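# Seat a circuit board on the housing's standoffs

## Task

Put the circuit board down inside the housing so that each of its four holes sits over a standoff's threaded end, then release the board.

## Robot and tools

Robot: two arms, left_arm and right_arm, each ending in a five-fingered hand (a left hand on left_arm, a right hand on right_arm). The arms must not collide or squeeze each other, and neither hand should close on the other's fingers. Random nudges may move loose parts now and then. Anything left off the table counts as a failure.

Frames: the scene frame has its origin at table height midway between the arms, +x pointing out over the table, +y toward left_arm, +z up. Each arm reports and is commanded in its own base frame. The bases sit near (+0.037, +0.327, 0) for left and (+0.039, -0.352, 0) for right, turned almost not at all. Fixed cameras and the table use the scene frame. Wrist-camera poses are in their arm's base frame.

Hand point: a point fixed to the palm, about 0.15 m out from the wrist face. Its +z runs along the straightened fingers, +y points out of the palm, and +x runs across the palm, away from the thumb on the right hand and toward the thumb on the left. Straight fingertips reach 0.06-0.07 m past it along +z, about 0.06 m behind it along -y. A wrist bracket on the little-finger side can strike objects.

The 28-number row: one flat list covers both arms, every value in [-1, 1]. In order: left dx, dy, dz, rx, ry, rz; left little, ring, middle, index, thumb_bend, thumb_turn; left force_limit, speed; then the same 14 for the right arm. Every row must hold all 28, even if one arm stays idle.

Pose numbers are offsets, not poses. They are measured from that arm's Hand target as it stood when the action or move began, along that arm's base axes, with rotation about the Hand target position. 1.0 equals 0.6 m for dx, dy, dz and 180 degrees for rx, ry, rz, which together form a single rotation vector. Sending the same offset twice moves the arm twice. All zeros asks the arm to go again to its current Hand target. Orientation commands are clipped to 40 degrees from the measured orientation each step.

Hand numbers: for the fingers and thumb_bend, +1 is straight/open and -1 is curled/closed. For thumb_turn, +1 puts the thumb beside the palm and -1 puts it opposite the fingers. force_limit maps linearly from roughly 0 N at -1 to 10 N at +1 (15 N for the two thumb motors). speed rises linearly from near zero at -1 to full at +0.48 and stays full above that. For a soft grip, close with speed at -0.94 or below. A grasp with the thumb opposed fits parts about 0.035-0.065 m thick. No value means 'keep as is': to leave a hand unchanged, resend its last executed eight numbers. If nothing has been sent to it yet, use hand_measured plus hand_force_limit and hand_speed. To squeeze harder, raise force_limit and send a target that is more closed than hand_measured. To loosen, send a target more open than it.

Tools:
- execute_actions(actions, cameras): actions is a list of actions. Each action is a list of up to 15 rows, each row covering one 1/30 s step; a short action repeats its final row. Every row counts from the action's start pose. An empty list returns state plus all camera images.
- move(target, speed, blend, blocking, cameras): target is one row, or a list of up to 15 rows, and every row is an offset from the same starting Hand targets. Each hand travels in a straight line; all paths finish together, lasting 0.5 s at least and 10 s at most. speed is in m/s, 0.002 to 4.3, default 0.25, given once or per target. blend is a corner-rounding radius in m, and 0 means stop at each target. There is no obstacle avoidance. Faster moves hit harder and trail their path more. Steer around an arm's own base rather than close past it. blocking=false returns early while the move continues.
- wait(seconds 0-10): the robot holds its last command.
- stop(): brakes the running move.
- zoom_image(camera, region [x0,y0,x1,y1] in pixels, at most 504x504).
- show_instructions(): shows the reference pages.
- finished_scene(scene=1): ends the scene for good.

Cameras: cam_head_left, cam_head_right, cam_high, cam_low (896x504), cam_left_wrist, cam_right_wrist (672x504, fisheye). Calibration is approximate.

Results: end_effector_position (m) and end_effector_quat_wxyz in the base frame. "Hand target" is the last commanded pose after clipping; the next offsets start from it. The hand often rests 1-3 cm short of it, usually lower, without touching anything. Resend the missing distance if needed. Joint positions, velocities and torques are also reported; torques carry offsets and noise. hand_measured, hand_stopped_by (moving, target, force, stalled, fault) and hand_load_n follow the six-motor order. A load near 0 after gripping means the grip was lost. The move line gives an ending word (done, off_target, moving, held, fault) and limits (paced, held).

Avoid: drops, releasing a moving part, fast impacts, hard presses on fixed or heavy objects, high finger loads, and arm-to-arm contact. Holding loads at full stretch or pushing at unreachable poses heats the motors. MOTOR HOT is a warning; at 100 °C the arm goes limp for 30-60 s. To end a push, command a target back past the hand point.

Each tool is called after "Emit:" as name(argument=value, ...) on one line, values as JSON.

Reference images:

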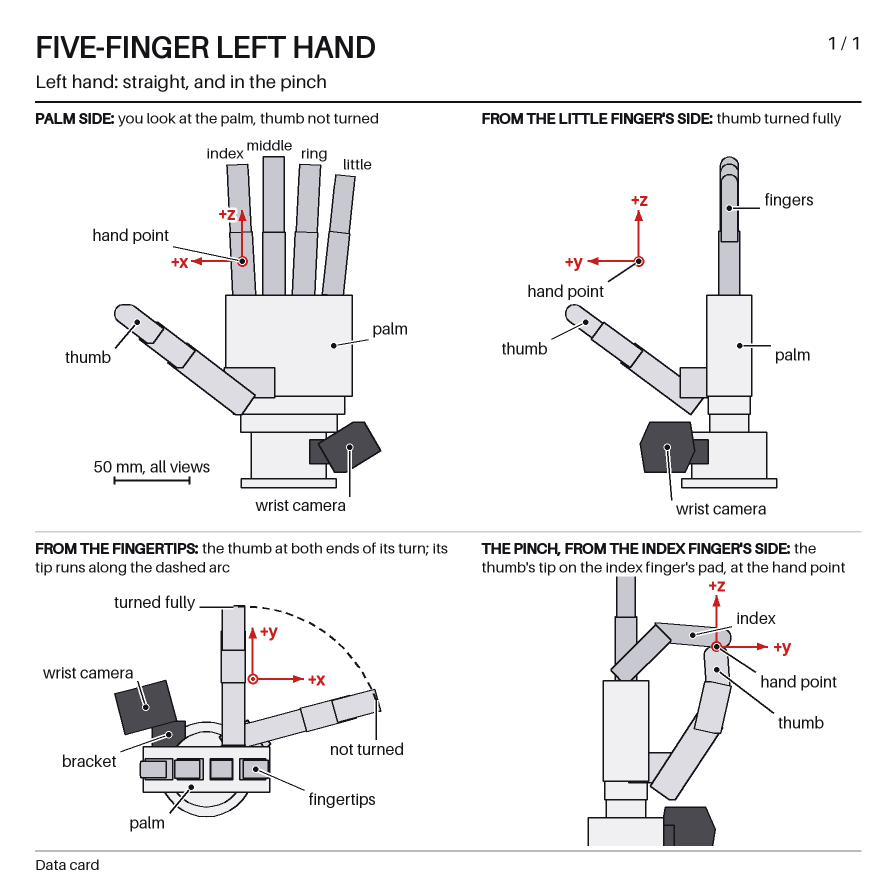

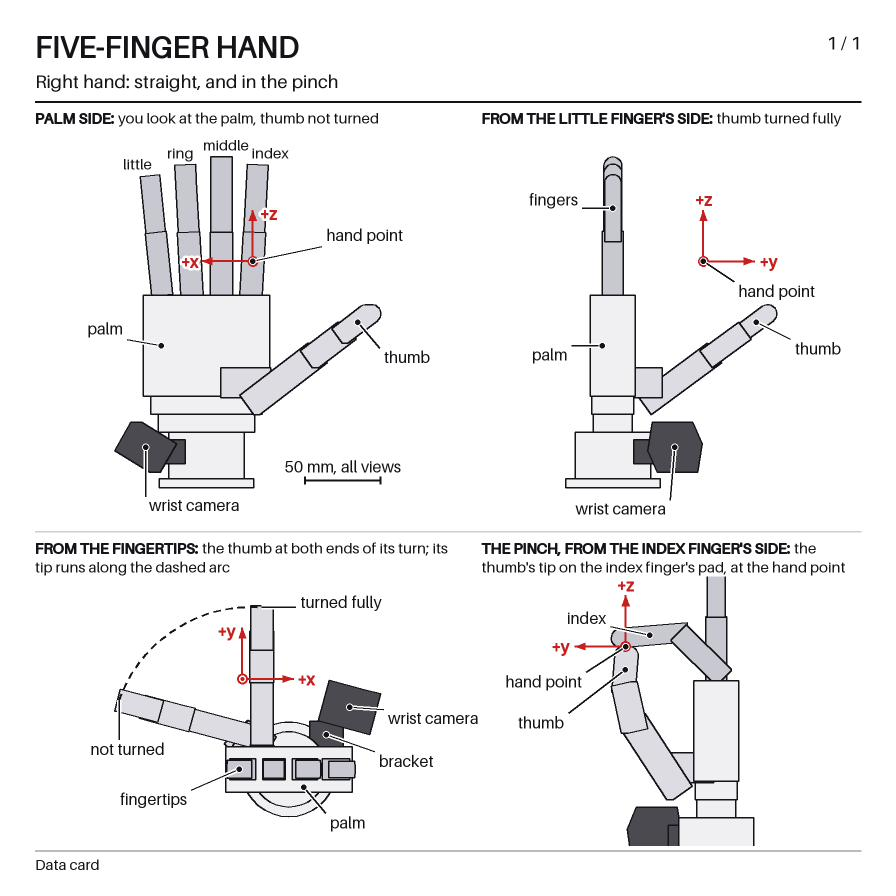

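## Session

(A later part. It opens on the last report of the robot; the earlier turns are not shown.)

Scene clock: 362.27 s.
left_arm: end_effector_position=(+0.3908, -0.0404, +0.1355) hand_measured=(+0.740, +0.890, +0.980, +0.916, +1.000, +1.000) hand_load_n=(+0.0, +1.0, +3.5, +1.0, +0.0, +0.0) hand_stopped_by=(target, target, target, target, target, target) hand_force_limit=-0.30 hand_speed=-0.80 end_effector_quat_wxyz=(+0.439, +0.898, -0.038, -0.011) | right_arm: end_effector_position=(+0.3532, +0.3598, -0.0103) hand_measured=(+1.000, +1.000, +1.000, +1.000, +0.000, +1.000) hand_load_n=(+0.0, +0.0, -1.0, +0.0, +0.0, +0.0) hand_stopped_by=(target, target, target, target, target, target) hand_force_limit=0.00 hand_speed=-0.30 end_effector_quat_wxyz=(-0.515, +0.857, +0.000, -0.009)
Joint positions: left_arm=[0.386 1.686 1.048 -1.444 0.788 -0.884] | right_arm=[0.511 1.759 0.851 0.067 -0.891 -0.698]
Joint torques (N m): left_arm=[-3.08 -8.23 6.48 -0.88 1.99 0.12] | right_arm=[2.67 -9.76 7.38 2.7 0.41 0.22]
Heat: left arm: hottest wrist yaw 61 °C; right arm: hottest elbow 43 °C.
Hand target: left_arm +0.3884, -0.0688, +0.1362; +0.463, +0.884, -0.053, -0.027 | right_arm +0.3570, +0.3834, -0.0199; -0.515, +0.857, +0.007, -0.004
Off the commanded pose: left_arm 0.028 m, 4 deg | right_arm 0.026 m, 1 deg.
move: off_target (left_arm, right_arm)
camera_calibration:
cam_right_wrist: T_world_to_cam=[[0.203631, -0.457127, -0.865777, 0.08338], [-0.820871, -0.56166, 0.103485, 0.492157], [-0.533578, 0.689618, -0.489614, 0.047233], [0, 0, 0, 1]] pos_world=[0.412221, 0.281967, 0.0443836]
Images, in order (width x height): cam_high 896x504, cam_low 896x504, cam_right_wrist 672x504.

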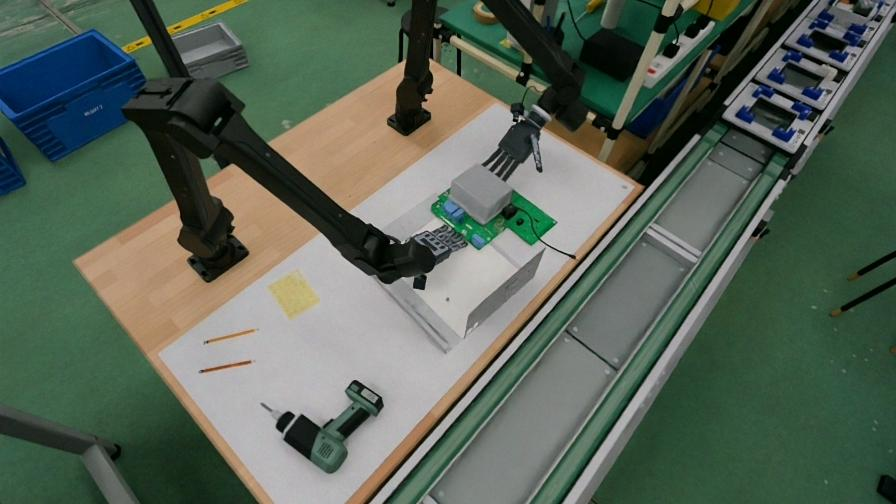

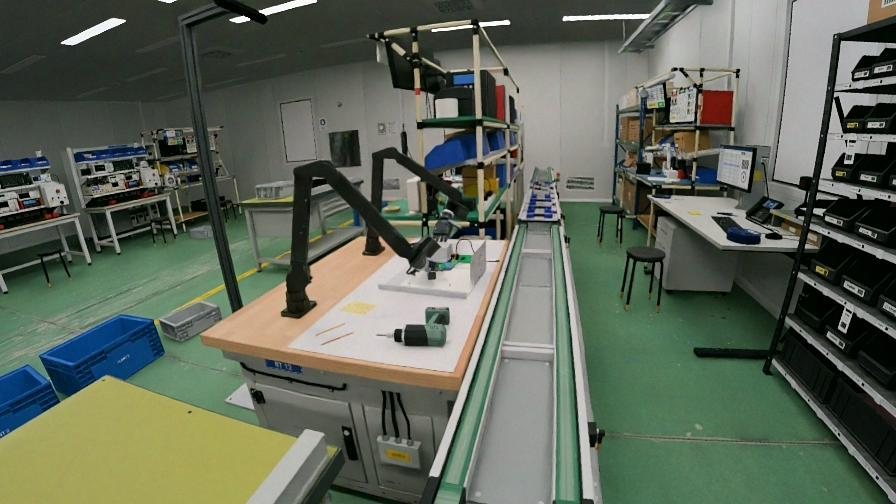

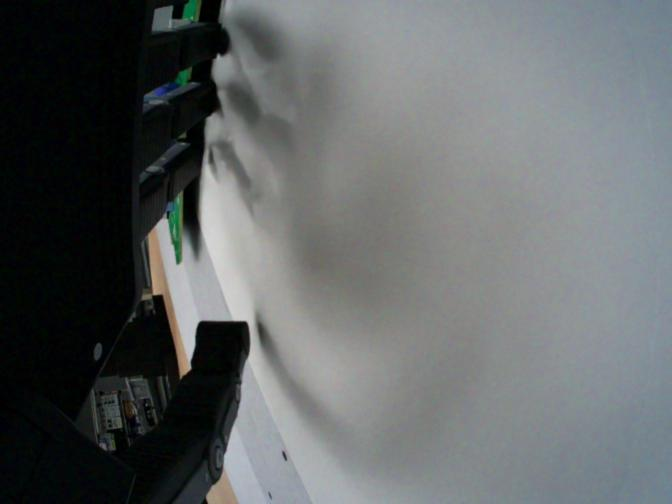

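Emit:
move(target=[-0.0,-0.125,0.0,0,0,0,0.74,0.89,0.98,0.915,1,1,-0.3,-0.8,0.0,-0.19,0.03,0,0,0,1,1,1,1,0,1,0,-0.3], speed=0.12, cameras=["all"])

Emit:
zoom_image(camera="cam_high", region=[420, 180, 560, 280])

Emit:
zoom_image(camera="cam_low", region=[400, 210, 480, 290])

Scene clock: 365.90 s.
left_arm: end_effector_position=(+0.3929, -0.1250, +0.1384) hand_measured=(+0.740, +0.890, +0.980, +0.916, +1.000, +1.000) hand_load_n=(+0.0, +0.0, -0.5, +1.5, +0.0, +0.0) hand_stopped_by=(target, target, target, target, target, target) hand_force_limit=-0.30 hand_speed=-0.80 end_effector_quat_wxyz=(+0.455, +0.889, -0.041, -0.021) | right_arm: end_effector_position=(+0.3508, +0.2730, -0.0109) hand_measured=(+1.000, +1.000, +1.000, +1.000, +0.000, +1.000) hand_load_n=(+0.0, -0.5, +0.5, +0.0, +0.5, +0.0) hand_stopped_by=(target, target, target, target, target, target) hand_force_limit=0.00 hand_speed=-0.30 end_effector_quat_wxyz=(-0.511, +0.860, -0.004, -0.016)
Joint positions: left_arm=[0.183 1.624 0.969 -1.277 0.895 -1.12] | right_arm=[0.328 1.695 0.796 -0.173 -0.995 -0.959]
Joint torques (N m): left_arm=[-1.9 -8.82 6.3 1.03 1.28 -0.11] | right_arm=[-2.08 -13.92 5.37 0.16 -0.84 -0.33]
Heat: left arm: hottest wrist yaw 60 °C; right arm: hottest elbow 42 °C.
Hand target: left_arm +0.3884, -0.1438, +0.1362; +0.463, +0.884, -0.053, -0.027 | right_arm +0.3571, +0.2693, -0.0019; -0.515, +0.857, +0.007, -0.004
Off the commanded pose: left_arm 0.019 m, 2 deg | right_arm 0.012 m, 2 deg.
move: off_target (left_arm, right_arm)
camera_calibration:
cam_left_wrist: T_world_to_cam=[[0.34298, 0.554145, -0.758477, 0.0361058], [0.820256, 0.216807, 0.529316, -0.370719], [0.457761, -0.80369, -0.38018, -0.109085], [0, 0, 0, 1]] pos_world=[0.341636, -0.027304, 0.182141]
cam_right_wrist: T_world_to_cam=[[0.190114, -0.466502, -0.863847, 0.0509569], [-0.81787, -0.561994, 0.123497, 0.440623], [-0.543089, 0.683036, -0.488381, 0.110729], [0, 0, 0, 1]] pos_world=[0.410821, 0.195767, 0.0436813]

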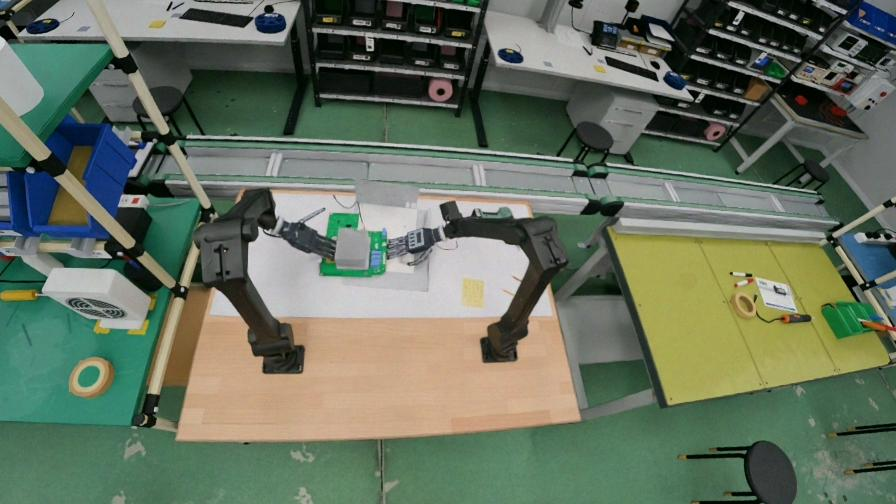

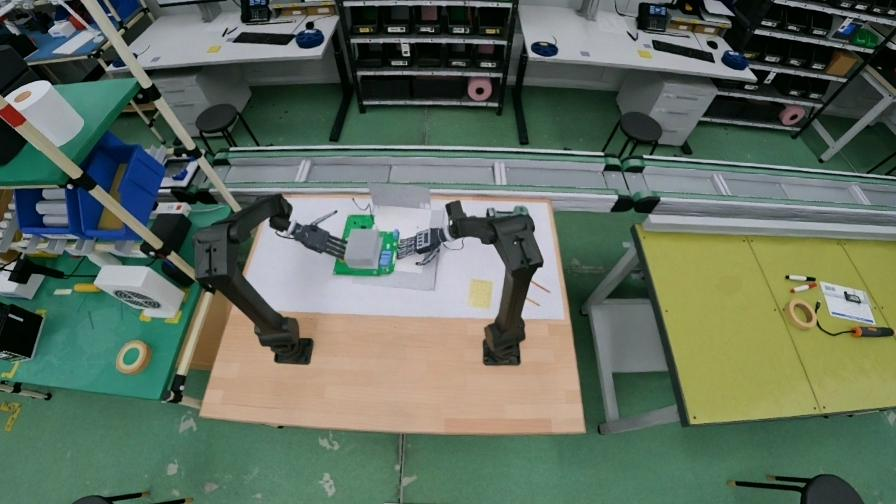

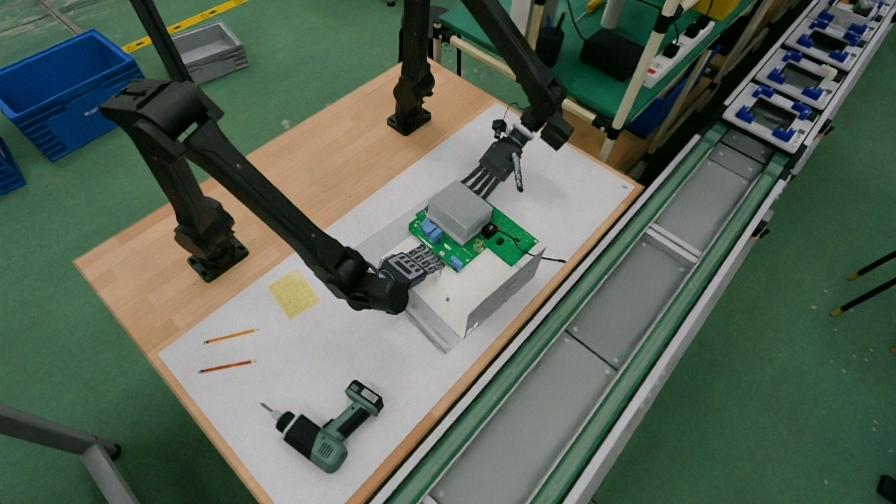

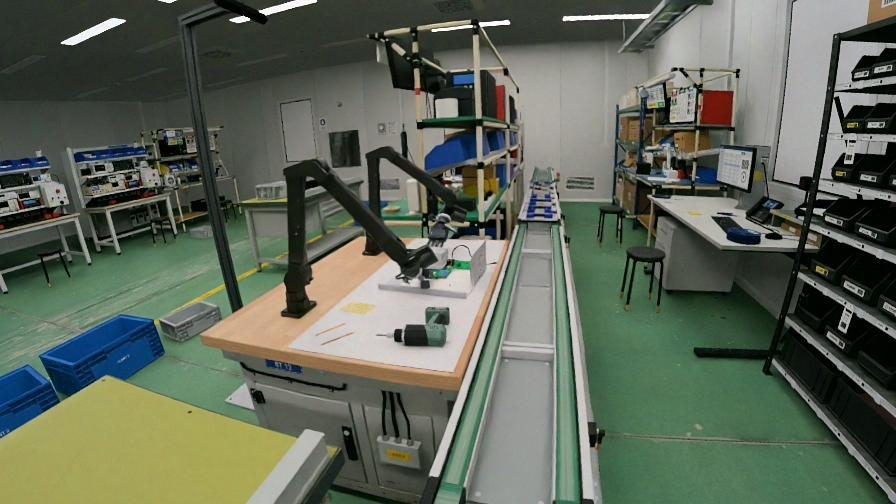

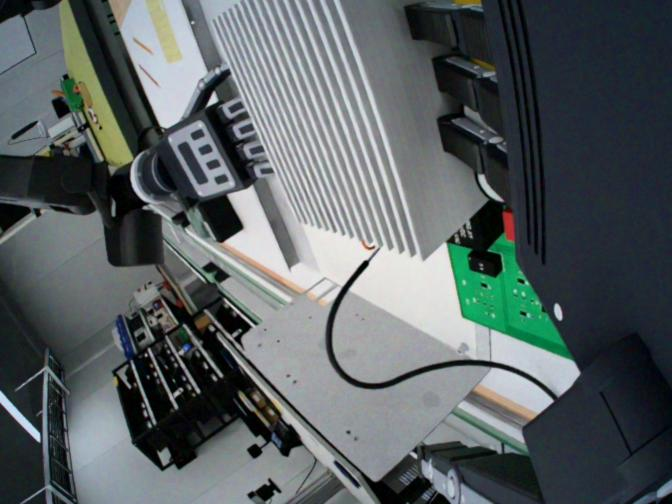

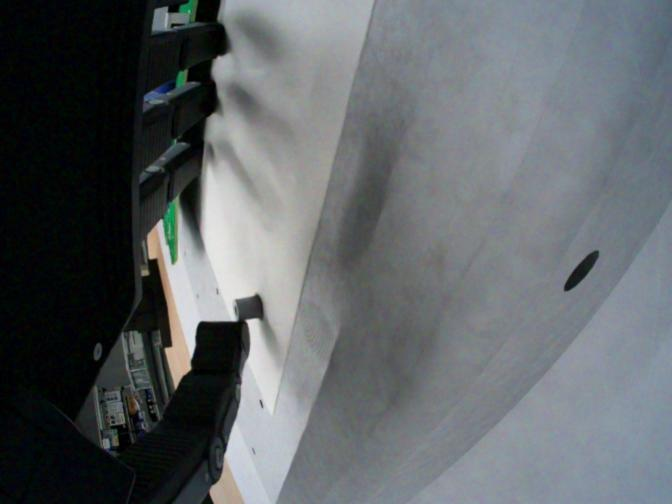

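Scaled by 3.600.

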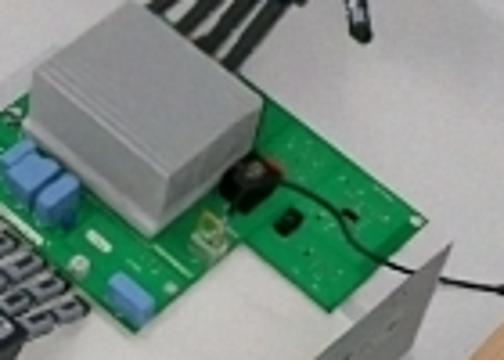

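Scaled by 6.300.

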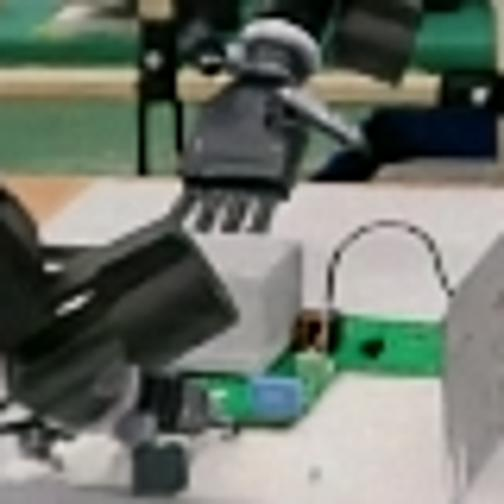

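Emit:
zoom_image(camera="cam_high", region=[390, 170, 500, 280])

Emit:
zoom_image(camera="cam_head_right", region=[310, 180, 460, 310])

Emit:
zoom_image(camera="cam_right_wrist", region=[120, 0, 320, 360])

Scaled by 4.582.

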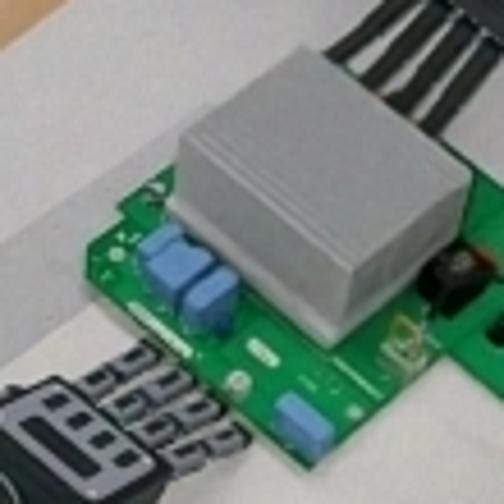

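Scaled by 3.360.

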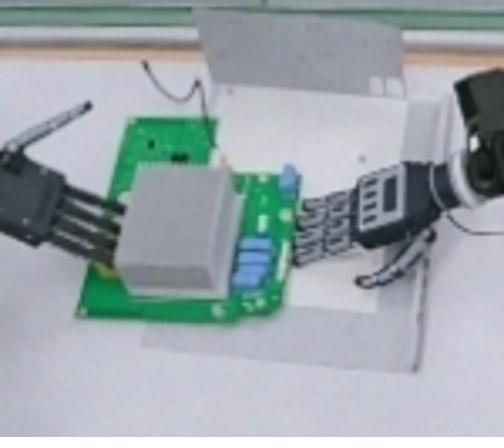

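Scaled by 1.400 from the camera's 672x504 image, which has a finer 960x720 frame.

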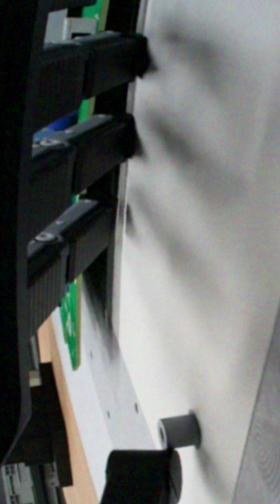

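Emit:
move(target=[-0.0,-0.01,0.0,0,0,0,0.74,0.89,0.98,0.915,1,1,-0.3,-0.8,0.0,0.10,-0.01,0,0,0,1,1,1,1,0,1,0,-0.3], speed=0.08, cameras=["cam_high","cam_right_wrist","cam_low"])

Emit:
zoom_image(camera="cam_high", region=[390, 170, 500, 280])

Emit:
zoom_image(camera="cam_right_wrist", region=[120, 0, 320, 360])

Emit:
zoom_image(camera="cam_low", region=[400, 210, 480, 290])

Scene clock: 368.93 s.
left_arm: end_effector_position=(+0.3930, -0.1252, +0.1384) hand_measured=(+0.740, +0.890, +0.980, +0.916, +1.000, +1.000) hand_load_n=(+0.5, +0.0, +1.5, +2.0, +0.0, +0.0) hand_stopped_by=(target, target, target, target, target, target) hand_force_limit=-0.30 hand_speed=-0.80 end_effector_quat_wxyz=(+0.454, +0.890, -0.034, -0.022) | right_arm: end_effector_position=(+0.3551, +0.2929, -0.0099) hand_measured=(+1.000, +1.000, +1.000, +1.000, +0.000, +1.000) hand_load_n=(+0.0, +0.0, +1.0, -5.0, +0.0, -0.5) hand_stopped_by=(target, target, target, target, target, target) hand_force_limit=0.00 hand_speed=-0.30 end_effector_quat_wxyz=(-0.508, +0.862, -0.011, -0.001)
Joint positions: left_arm=[0.182 1.615 0.962 -1.266 0.895 -1.144] | right_arm=[0.376 1.695 0.792 -0.071 -0.945 -0.857]
Joint torques (N m): left_arm=[-2.96 -8.47 6.42 1.05 1.48 -0.09] | right_arm=[4.89 -9.99 7.77 2.85 -0.11 0.46]
Heat: left arm: hottest wrist yaw 59 °C; right arm: hottest elbow 42 °C.
Hand target: left_arm +0.3884, -0.1499, +0.1363; +0.463, +0.884, -0.053, -0.027 | right_arm +0.3570, +0.3294, -0.0078; -0.515, +0.857, +0.007, -0.004
Off the commanded pose: left_arm 0.025 m, 3 deg | right_arm 0.036 m, 2 deg.
move: off_target (left_arm, right_arm)
camera_calibration:
cam_right_wrist: T_world_to_cam=[[0.192895, -0.478299, -0.856751, 0.0628859], [-0.835182, -0.538344, 0.112503, 0.454409], [-0.515037, 0.693841, -0.50331, 0.0866771], [0, 0, 0, 1]] pos_world=[0.412026, 0.214567, 0.0463805]
Images, in order (width x height): cam_high 896x504, cam_low 896x504, cam_right_wrist 672x504.

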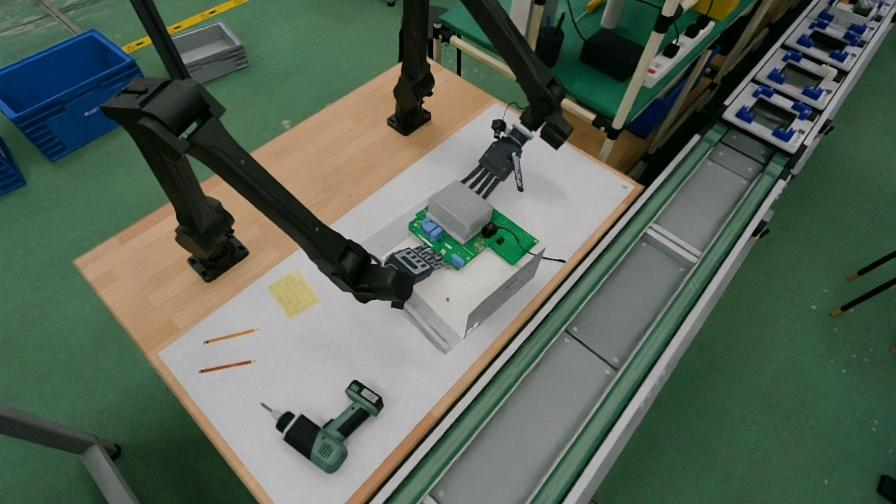

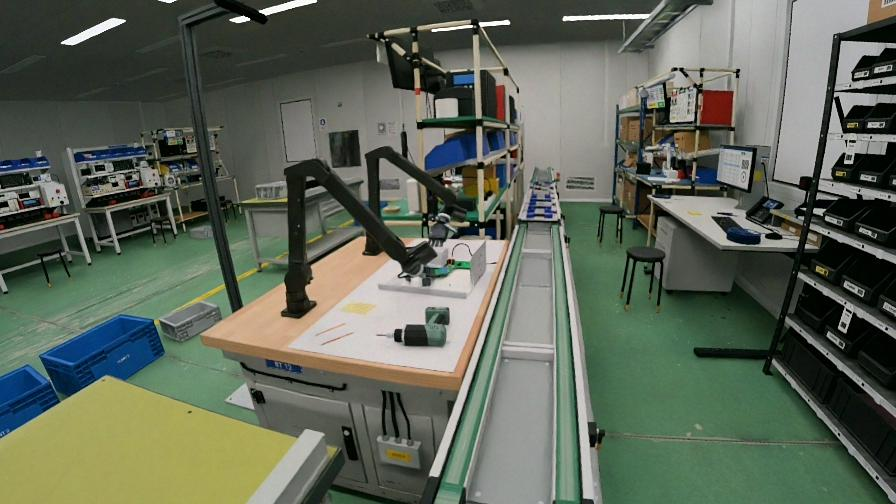

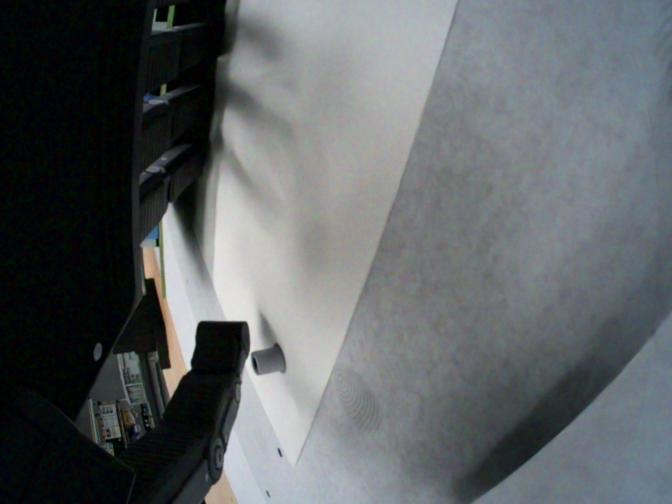

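Scaled by 4.582.

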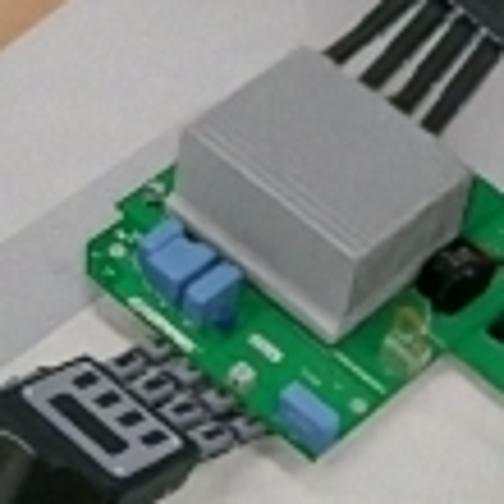

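Scaled by 1.400 from the camera's 672x504 image, which has a finer 960x720 frame.

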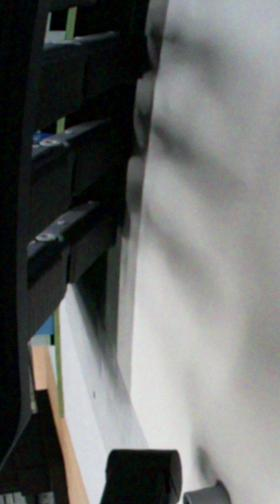

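Scaled by 6.300.

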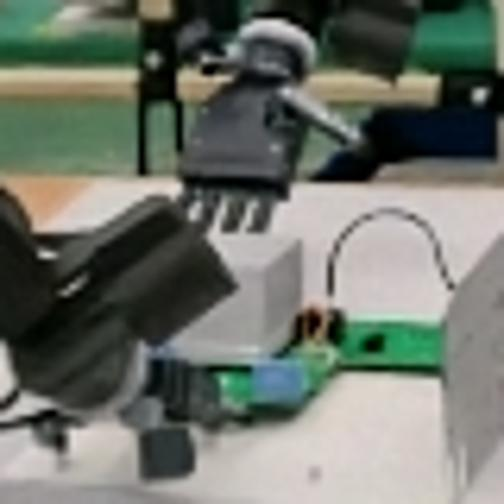

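Emit:
move(target=[-0.0,-0.01,0.0,0,0,0,0.74,0.89,0.98,0.915,1,1,-0.3,-0.8,0.0,0.05,0.0,0,0,0,1,1,1,1,0,1,0,-0.3], speed=0.08, cameras=["cam_high","cam_right_wrist","cam_low"])

Emit:
zoom_image(camera="cam_high", region=[390, 170, 500, 280])

Emit:
zoom_image(camera="cam_low", region=[400, 210, 480, 290])

Scene clock: 370.73 s.
left_arm: end_effector_position=(+0.3931, -0.1247, +0.1401) hand_measured=(+0.740, +0.890, +0.980, +0.916, +1.000, +1.000) hand_load_n=(+0.0, +0.5, +1.0, +2.5, +0.0, +0.0) hand_stopped_by=(target, target, target, target, target, target) hand_force_limit=-0.30 hand_speed=-0.80 end_effector_quat_wxyz=(+0.449, +0.893, -0.029, -0.020) | right_arm: end_effector_position=(+0.3579, +0.3079, -0.0094) hand_measured=(+1.000, +1.000, +1.000, +1.000, +0.000, +1.000) hand_load_n=(+0.0, +0.0, +1.5, -4.5, +0.0, -0.5) hand_stopped_by=(target, target, target, target, target, target) hand_force_limit=0.00 hand_speed=-0.30 end_effector_quat_wxyz=(-0.505, +0.863, -0.016, +0.010)
Joint positions: left_arm=[0.182 1.602 0.958 -1.26 0.889 -1.164] | right_arm=[0.412 1.698 0.792 -0.006 -0.902 -0.793]
Joint torques (N m): left_arm=[-4.01 -7.82 6.31 1.44 1.79 -0.08] | right_arm=[6.77 -8.82 9.52 2.59 -0.25 0.56]
Heat: left arm: hottest wrist yaw 58 °C; right arm: hottest elbow 42 °C.
Hand target: left_arm +0.3883, -0.1559, +0.1362; +0.463, +0.884, -0.053, -0.027 | right_arm +0.3570, +0.3593, -0.0080; -0.515, +0.857, +0.007, -0.004
Off the commanded pose: left_arm 0.032 m, 3 deg | right_arm 0.052 m, 3 deg.
move: off_target (left_arm, right_arm)
camera_calibration:
cam_right_wrist: T_world_to_cam=[[0.195411, -0.488118, -0.85062, 0.0720541], [-0.847565, -0.520416, 0.103925, 0.463607], [-0.493404, 0.700648, -0.515407, 0.0680419], [0, 0, 0, 1]] pos_world=[0.412429, 0.228766, 0.0481797]
Images, in order (width x height): cam_high 896x504, cam_low 896x504, cam_right_wrist 672x504.

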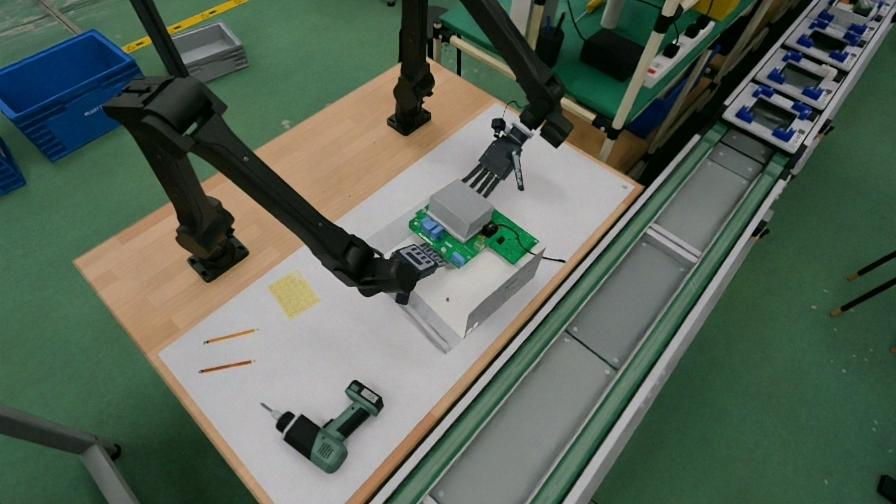

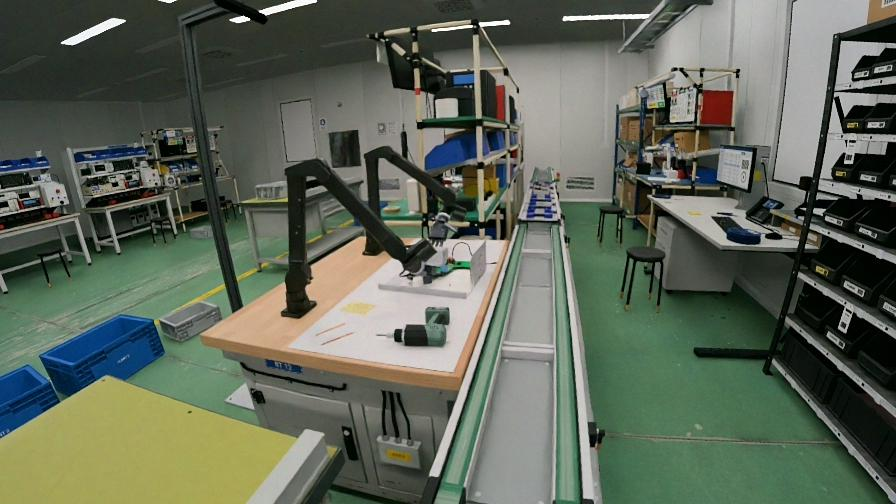

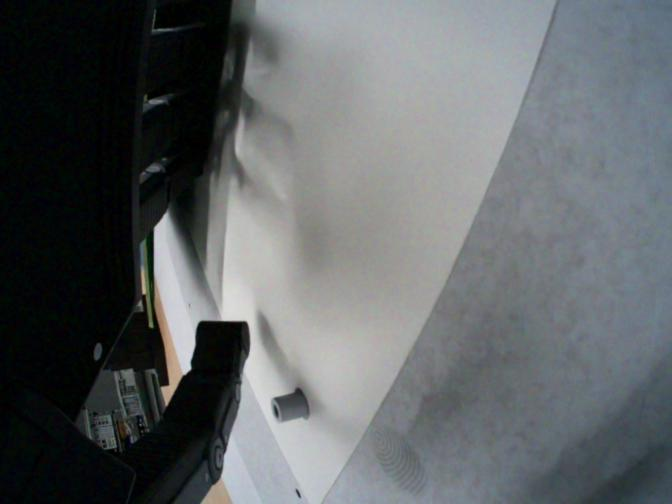

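Scaled by 4.582.

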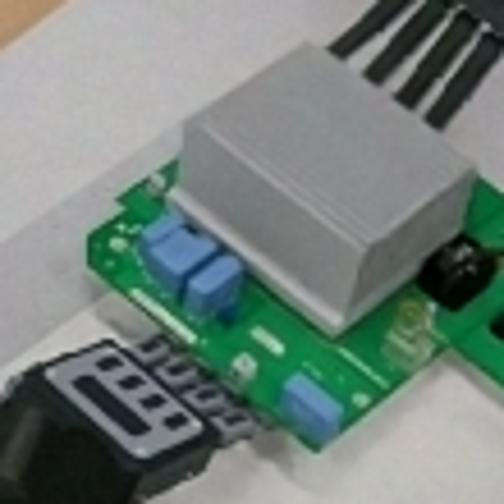

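Scaled by 6.300.

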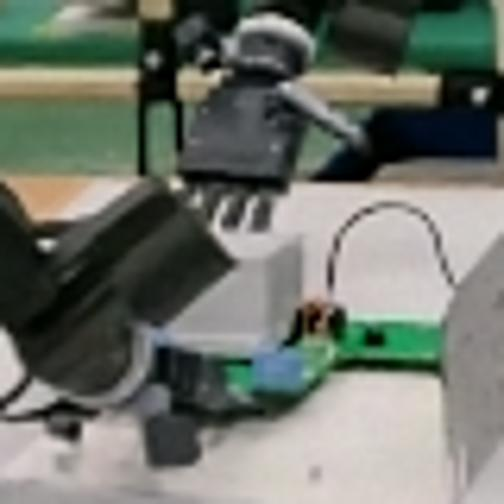

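Emit:
move(target=[-0.0,-0.01,0.01,0,0,0,0.74,0.89,0.98,0.915,1,1,-0.3,-0.8,0.0,0.025,0.05,0,0,0,1,1,1,1,0,1,0,-0.3], speed=0.08, cameras=["cam_high","cam_right_wrist","cam_low"])

Emit:
zoom_image(camera="cam_high", region=[390, 170, 500, 280])

Emit:
zoom_image(camera="cam_low", region=[400, 210, 480, 290])

Scene clock: 372.27 s.
left_arm: end_effector_position=(+0.3935, -0.1244, +0.1413) hand_measured=(+0.740, +0.890, +0.980, +0.916, +1.000, +1.000) hand_load_n=(+0.0, +2.0, +1.0, +2.5, +0.0, +0.0) hand_stopped_by=(target, target, target, target, target, target) hand_force_limit=-0.30 hand_speed=-0.80 end_effector_quat_wxyz=(+0.447, +0.894, -0.024, -0.020) | right_arm: end_effector_position=(+0.3578, +0.3129, -0.0075) hand_measured=(+1.000, +1.000, +1.000, +1.000, +0.000, +1.000) hand_load_n=(+0.0, +0.0, +1.5, -4.5, +0.0, +0.0) hand_stopped_by=(target, target, target, target, target, target) hand_force_limit=0.00 hand_speed=-0.30 end_effector_quat_wxyz=(-0.497, +0.868, -0.022, +0.010)
Joint positions: left_arm=[0.182 1.593 0.955 -1.256 0.886 -1.181] | right_arm=[0.429 1.692 0.801 -0.018 -0.874 -0.773]
Joint torques (N m): left_arm=[-5.01 -8.29 6.61 1.29 2.04 -0.12] | right_arm=[7.88 -13.1 11.23 1.2 -0.56 0.72]
Heat: left arm: hottest wrist yaw 58 °C; right arm: hottest elbow 42 °C.
Hand target: left_arm +0.3883, -0.1619, +0.1422; +0.463, +0.884, -0.053, -0.027 | right_arm +0.3571, +0.3744, +0.0221; -0.515, +0.857, +0.007, -0.004
Off the commanded pose: left_arm 0.038 m, 4 deg | right_arm 0.068 m, 4 deg.
move: off_target (left_arm, right_arm)
camera_calibration:
cam_right_wrist: T_world_to_cam=[[0.185323, -0.505404, -0.842747, 0.0852712], [-0.852082, -0.509845, 0.118383, 0.464367], [-0.489501, 0.696151, -0.525132, 0.0654837], [0, 0, 0, 1]] pos_world=[0.411931, 0.234265, 0.0512766]
Images, in order (width x height): cam_high 896x504, cam_low 896x504, cam_right_wrist 672x504.

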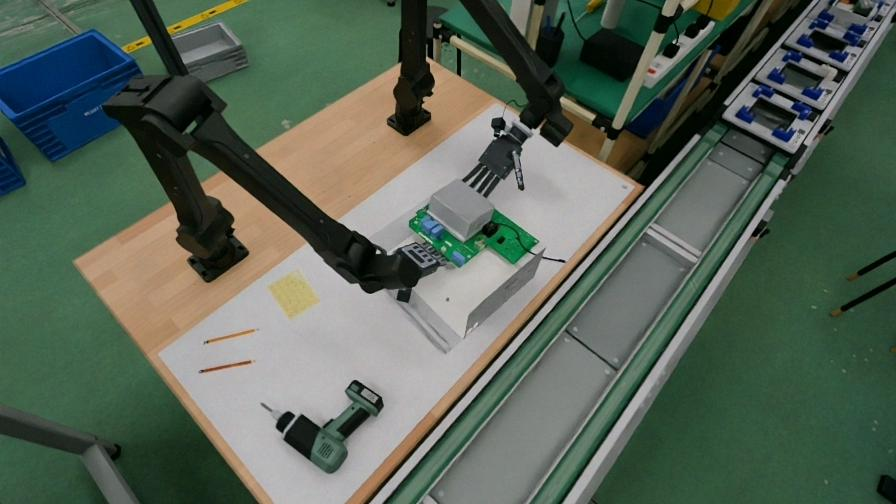

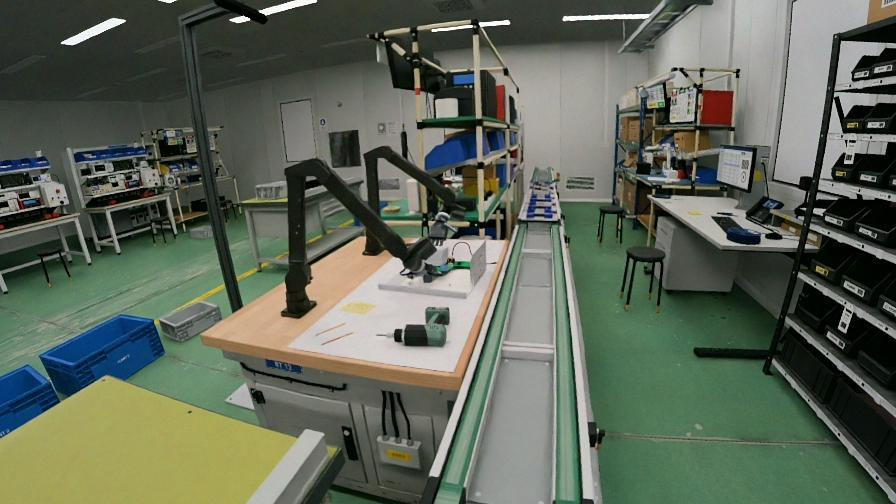

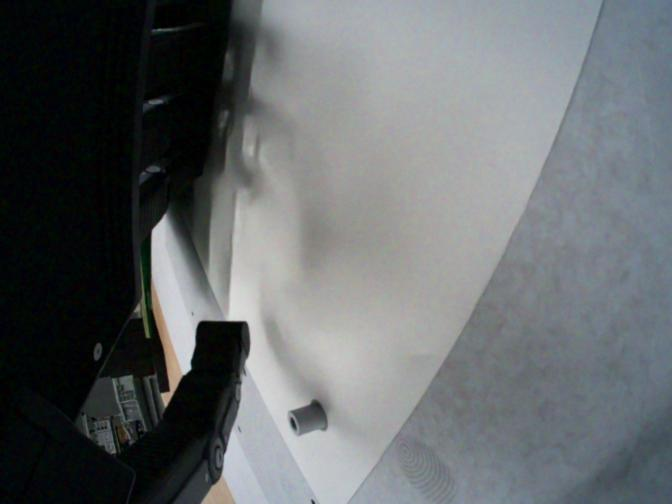

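Scaled by 4.582.

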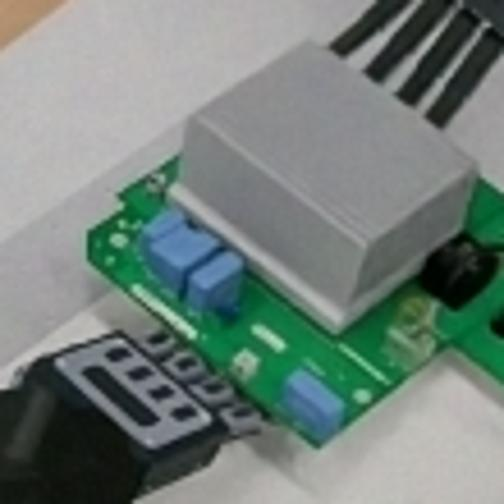

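Scaled by 6.300.

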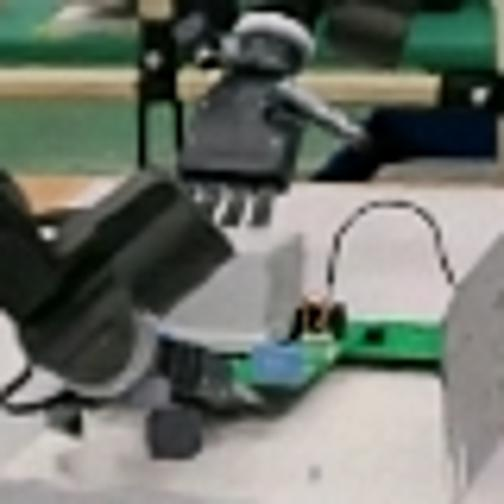

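Emit:
move(target=[-0.0,0.0,0.01,0,0,0,0.74,0.89,0.98,0.915,1,1,-0.3,-0.8,-0.01,0.0,0.06,0,0,0,1,1,1,1,0,1,0,-0.3], speed=0.08, cameras=["cam_high","cam_right_wrist","cam_low","cam_left_wrist"])

Emit:
zoom_image(camera="cam_high", region=[390, 170, 550, 280])

Emit:
zoom_image(camera="cam_low", region=[400, 210, 480, 290])

Scene clock: 373.80 s.
left_arm: end_effector_position=(+0.3932, -0.1241, +0.1421) hand_measured=(+0.740, +0.890, +0.980, +0.916, +1.000, +1.000) hand_load_n=(+0.0, +2.5, +0.5, +3.5, +0.0, +0.0) hand_stopped_by=(target, target, target, target, target, target) hand_force_limit=-0.30 hand_speed=-0.80 end_effector_quat_wxyz=(+0.444, +0.895, -0.025, -0.019) | right_arm: end_effector_position=(+0.3553, +0.3109, -0.0010) hand_measured=(+1.000, +1.000, +1.000, +1.000, +0.000, +1.000) hand_load_n=(+0.0, +0.0, +0.5, -5.0, +0.0, -0.5) hand_stopped_by=(target, target, target, target, target, target) hand_force_limit=0.00 hand_speed=-0.30 end_effector_quat_wxyz=(-0.473, +0.880, -0.034, +0.004)
Joint positions: left_arm=[0.182 1.588 0.955 -1.256 0.881 -1.183] | right_arm=[0.442 1.665 0.822 -0.11 -0.827 -0.773]
Joint torques (N m): left_arm=[-4.95 -8.59 7.21 0.65 2.19 -0.11] | right_arm=[6.95 -16.73 10.89 0.92 -2.21 0.73]
Heat: left arm: hottest wrist yaw 58 °C; right arm: hottest elbow 42 °C.
Hand target: left_arm +0.3883, -0.1619, +0.1481; +0.463, +0.884, -0.053, -0.027 | right_arm +0.3510, +0.3743, +0.0581; -0.515, +0.857, +0.007, -0.004
Off the commanded pose: left_arm 0.039 m, 4 deg | right_arm 0.087 m, 7 deg.
move: off_target (left_arm, right_arm)
camera_calibration:
cam_left_wrist: T_world_to_cam=[[0.31763, 0.583537, -0.747393, 0.0504285], [0.818113, 0.229834, 0.527131, -0.370352], [0.479377, -0.778884, -0.404397, -0.109026], [0, 0, 0, 1]] pos_world=[0.339237, -0.0292259, 0.188824]
cam_right_wrist: T_world_to_cam=[[0.157929, -0.551975, -0.818769, 0.114426], [-0.856307, -0.489466, 0.164805, 0.455649], [-0.491728, 0.67509, -0.549961, 0.0763184], [0, 0, 0, 1]] pos_world=[0.409633, 0.234663, 0.0605671]
Images, in order (width x height): cam_high 896x504, cam_low 896x504, cam_left_wrist 672x504, cam_right_wrist 672x504.

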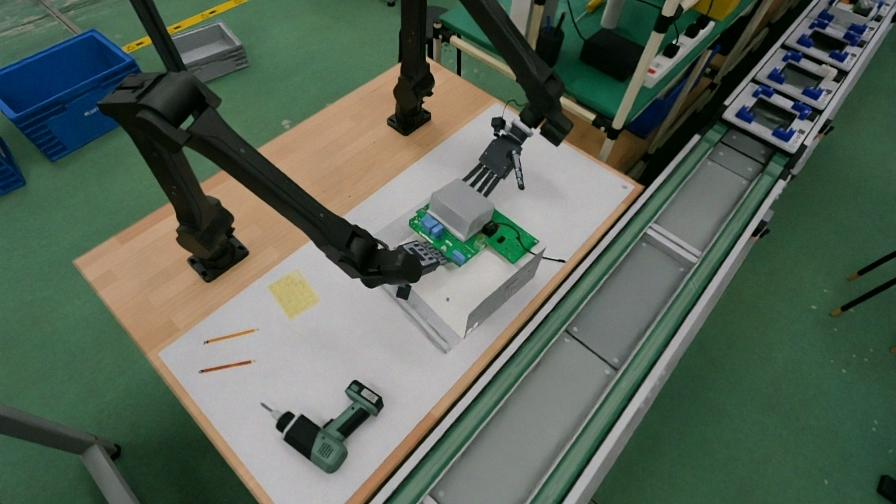

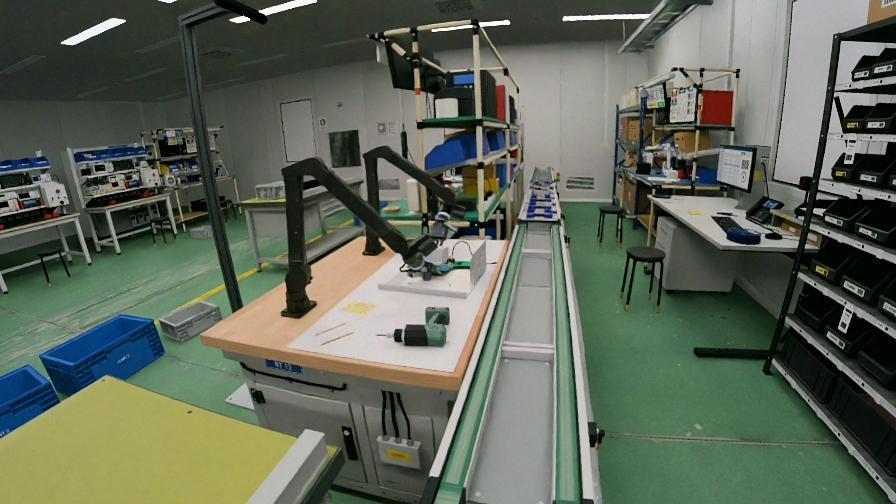

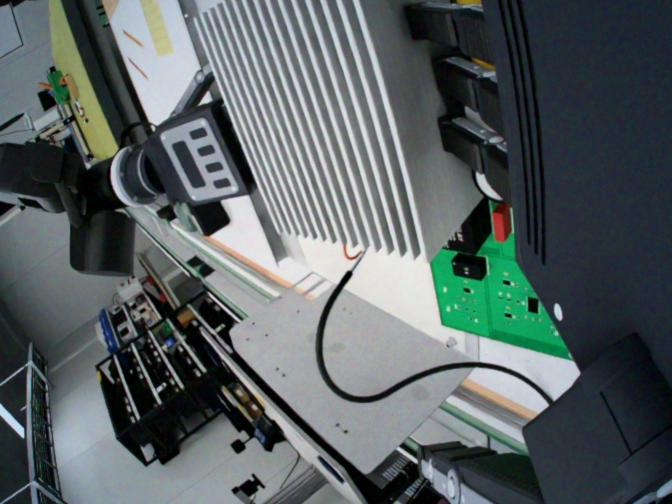

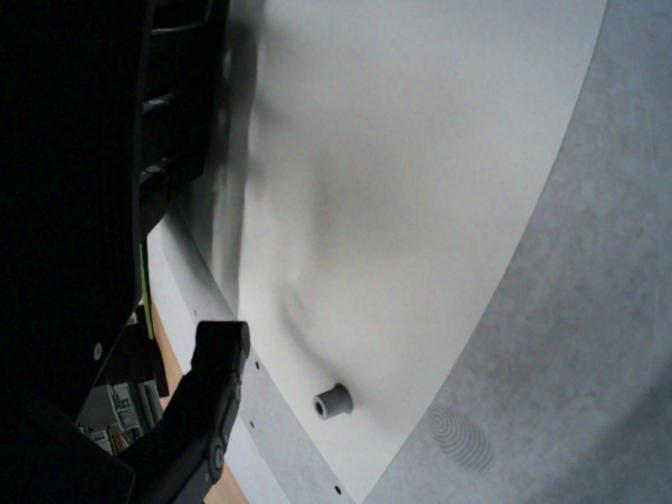

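Scaled by 3.150.

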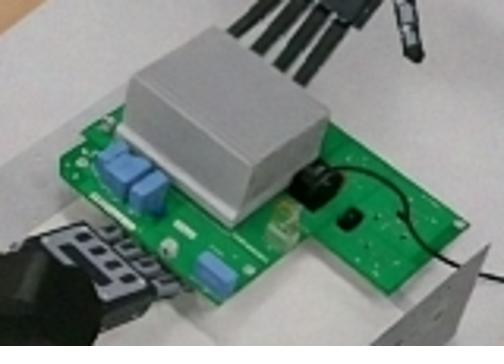

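Scaled by 6.300.

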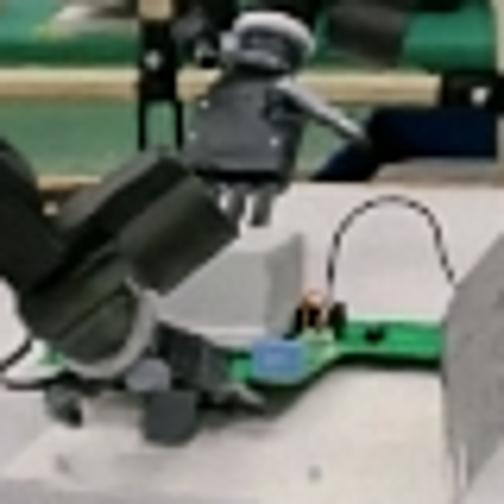

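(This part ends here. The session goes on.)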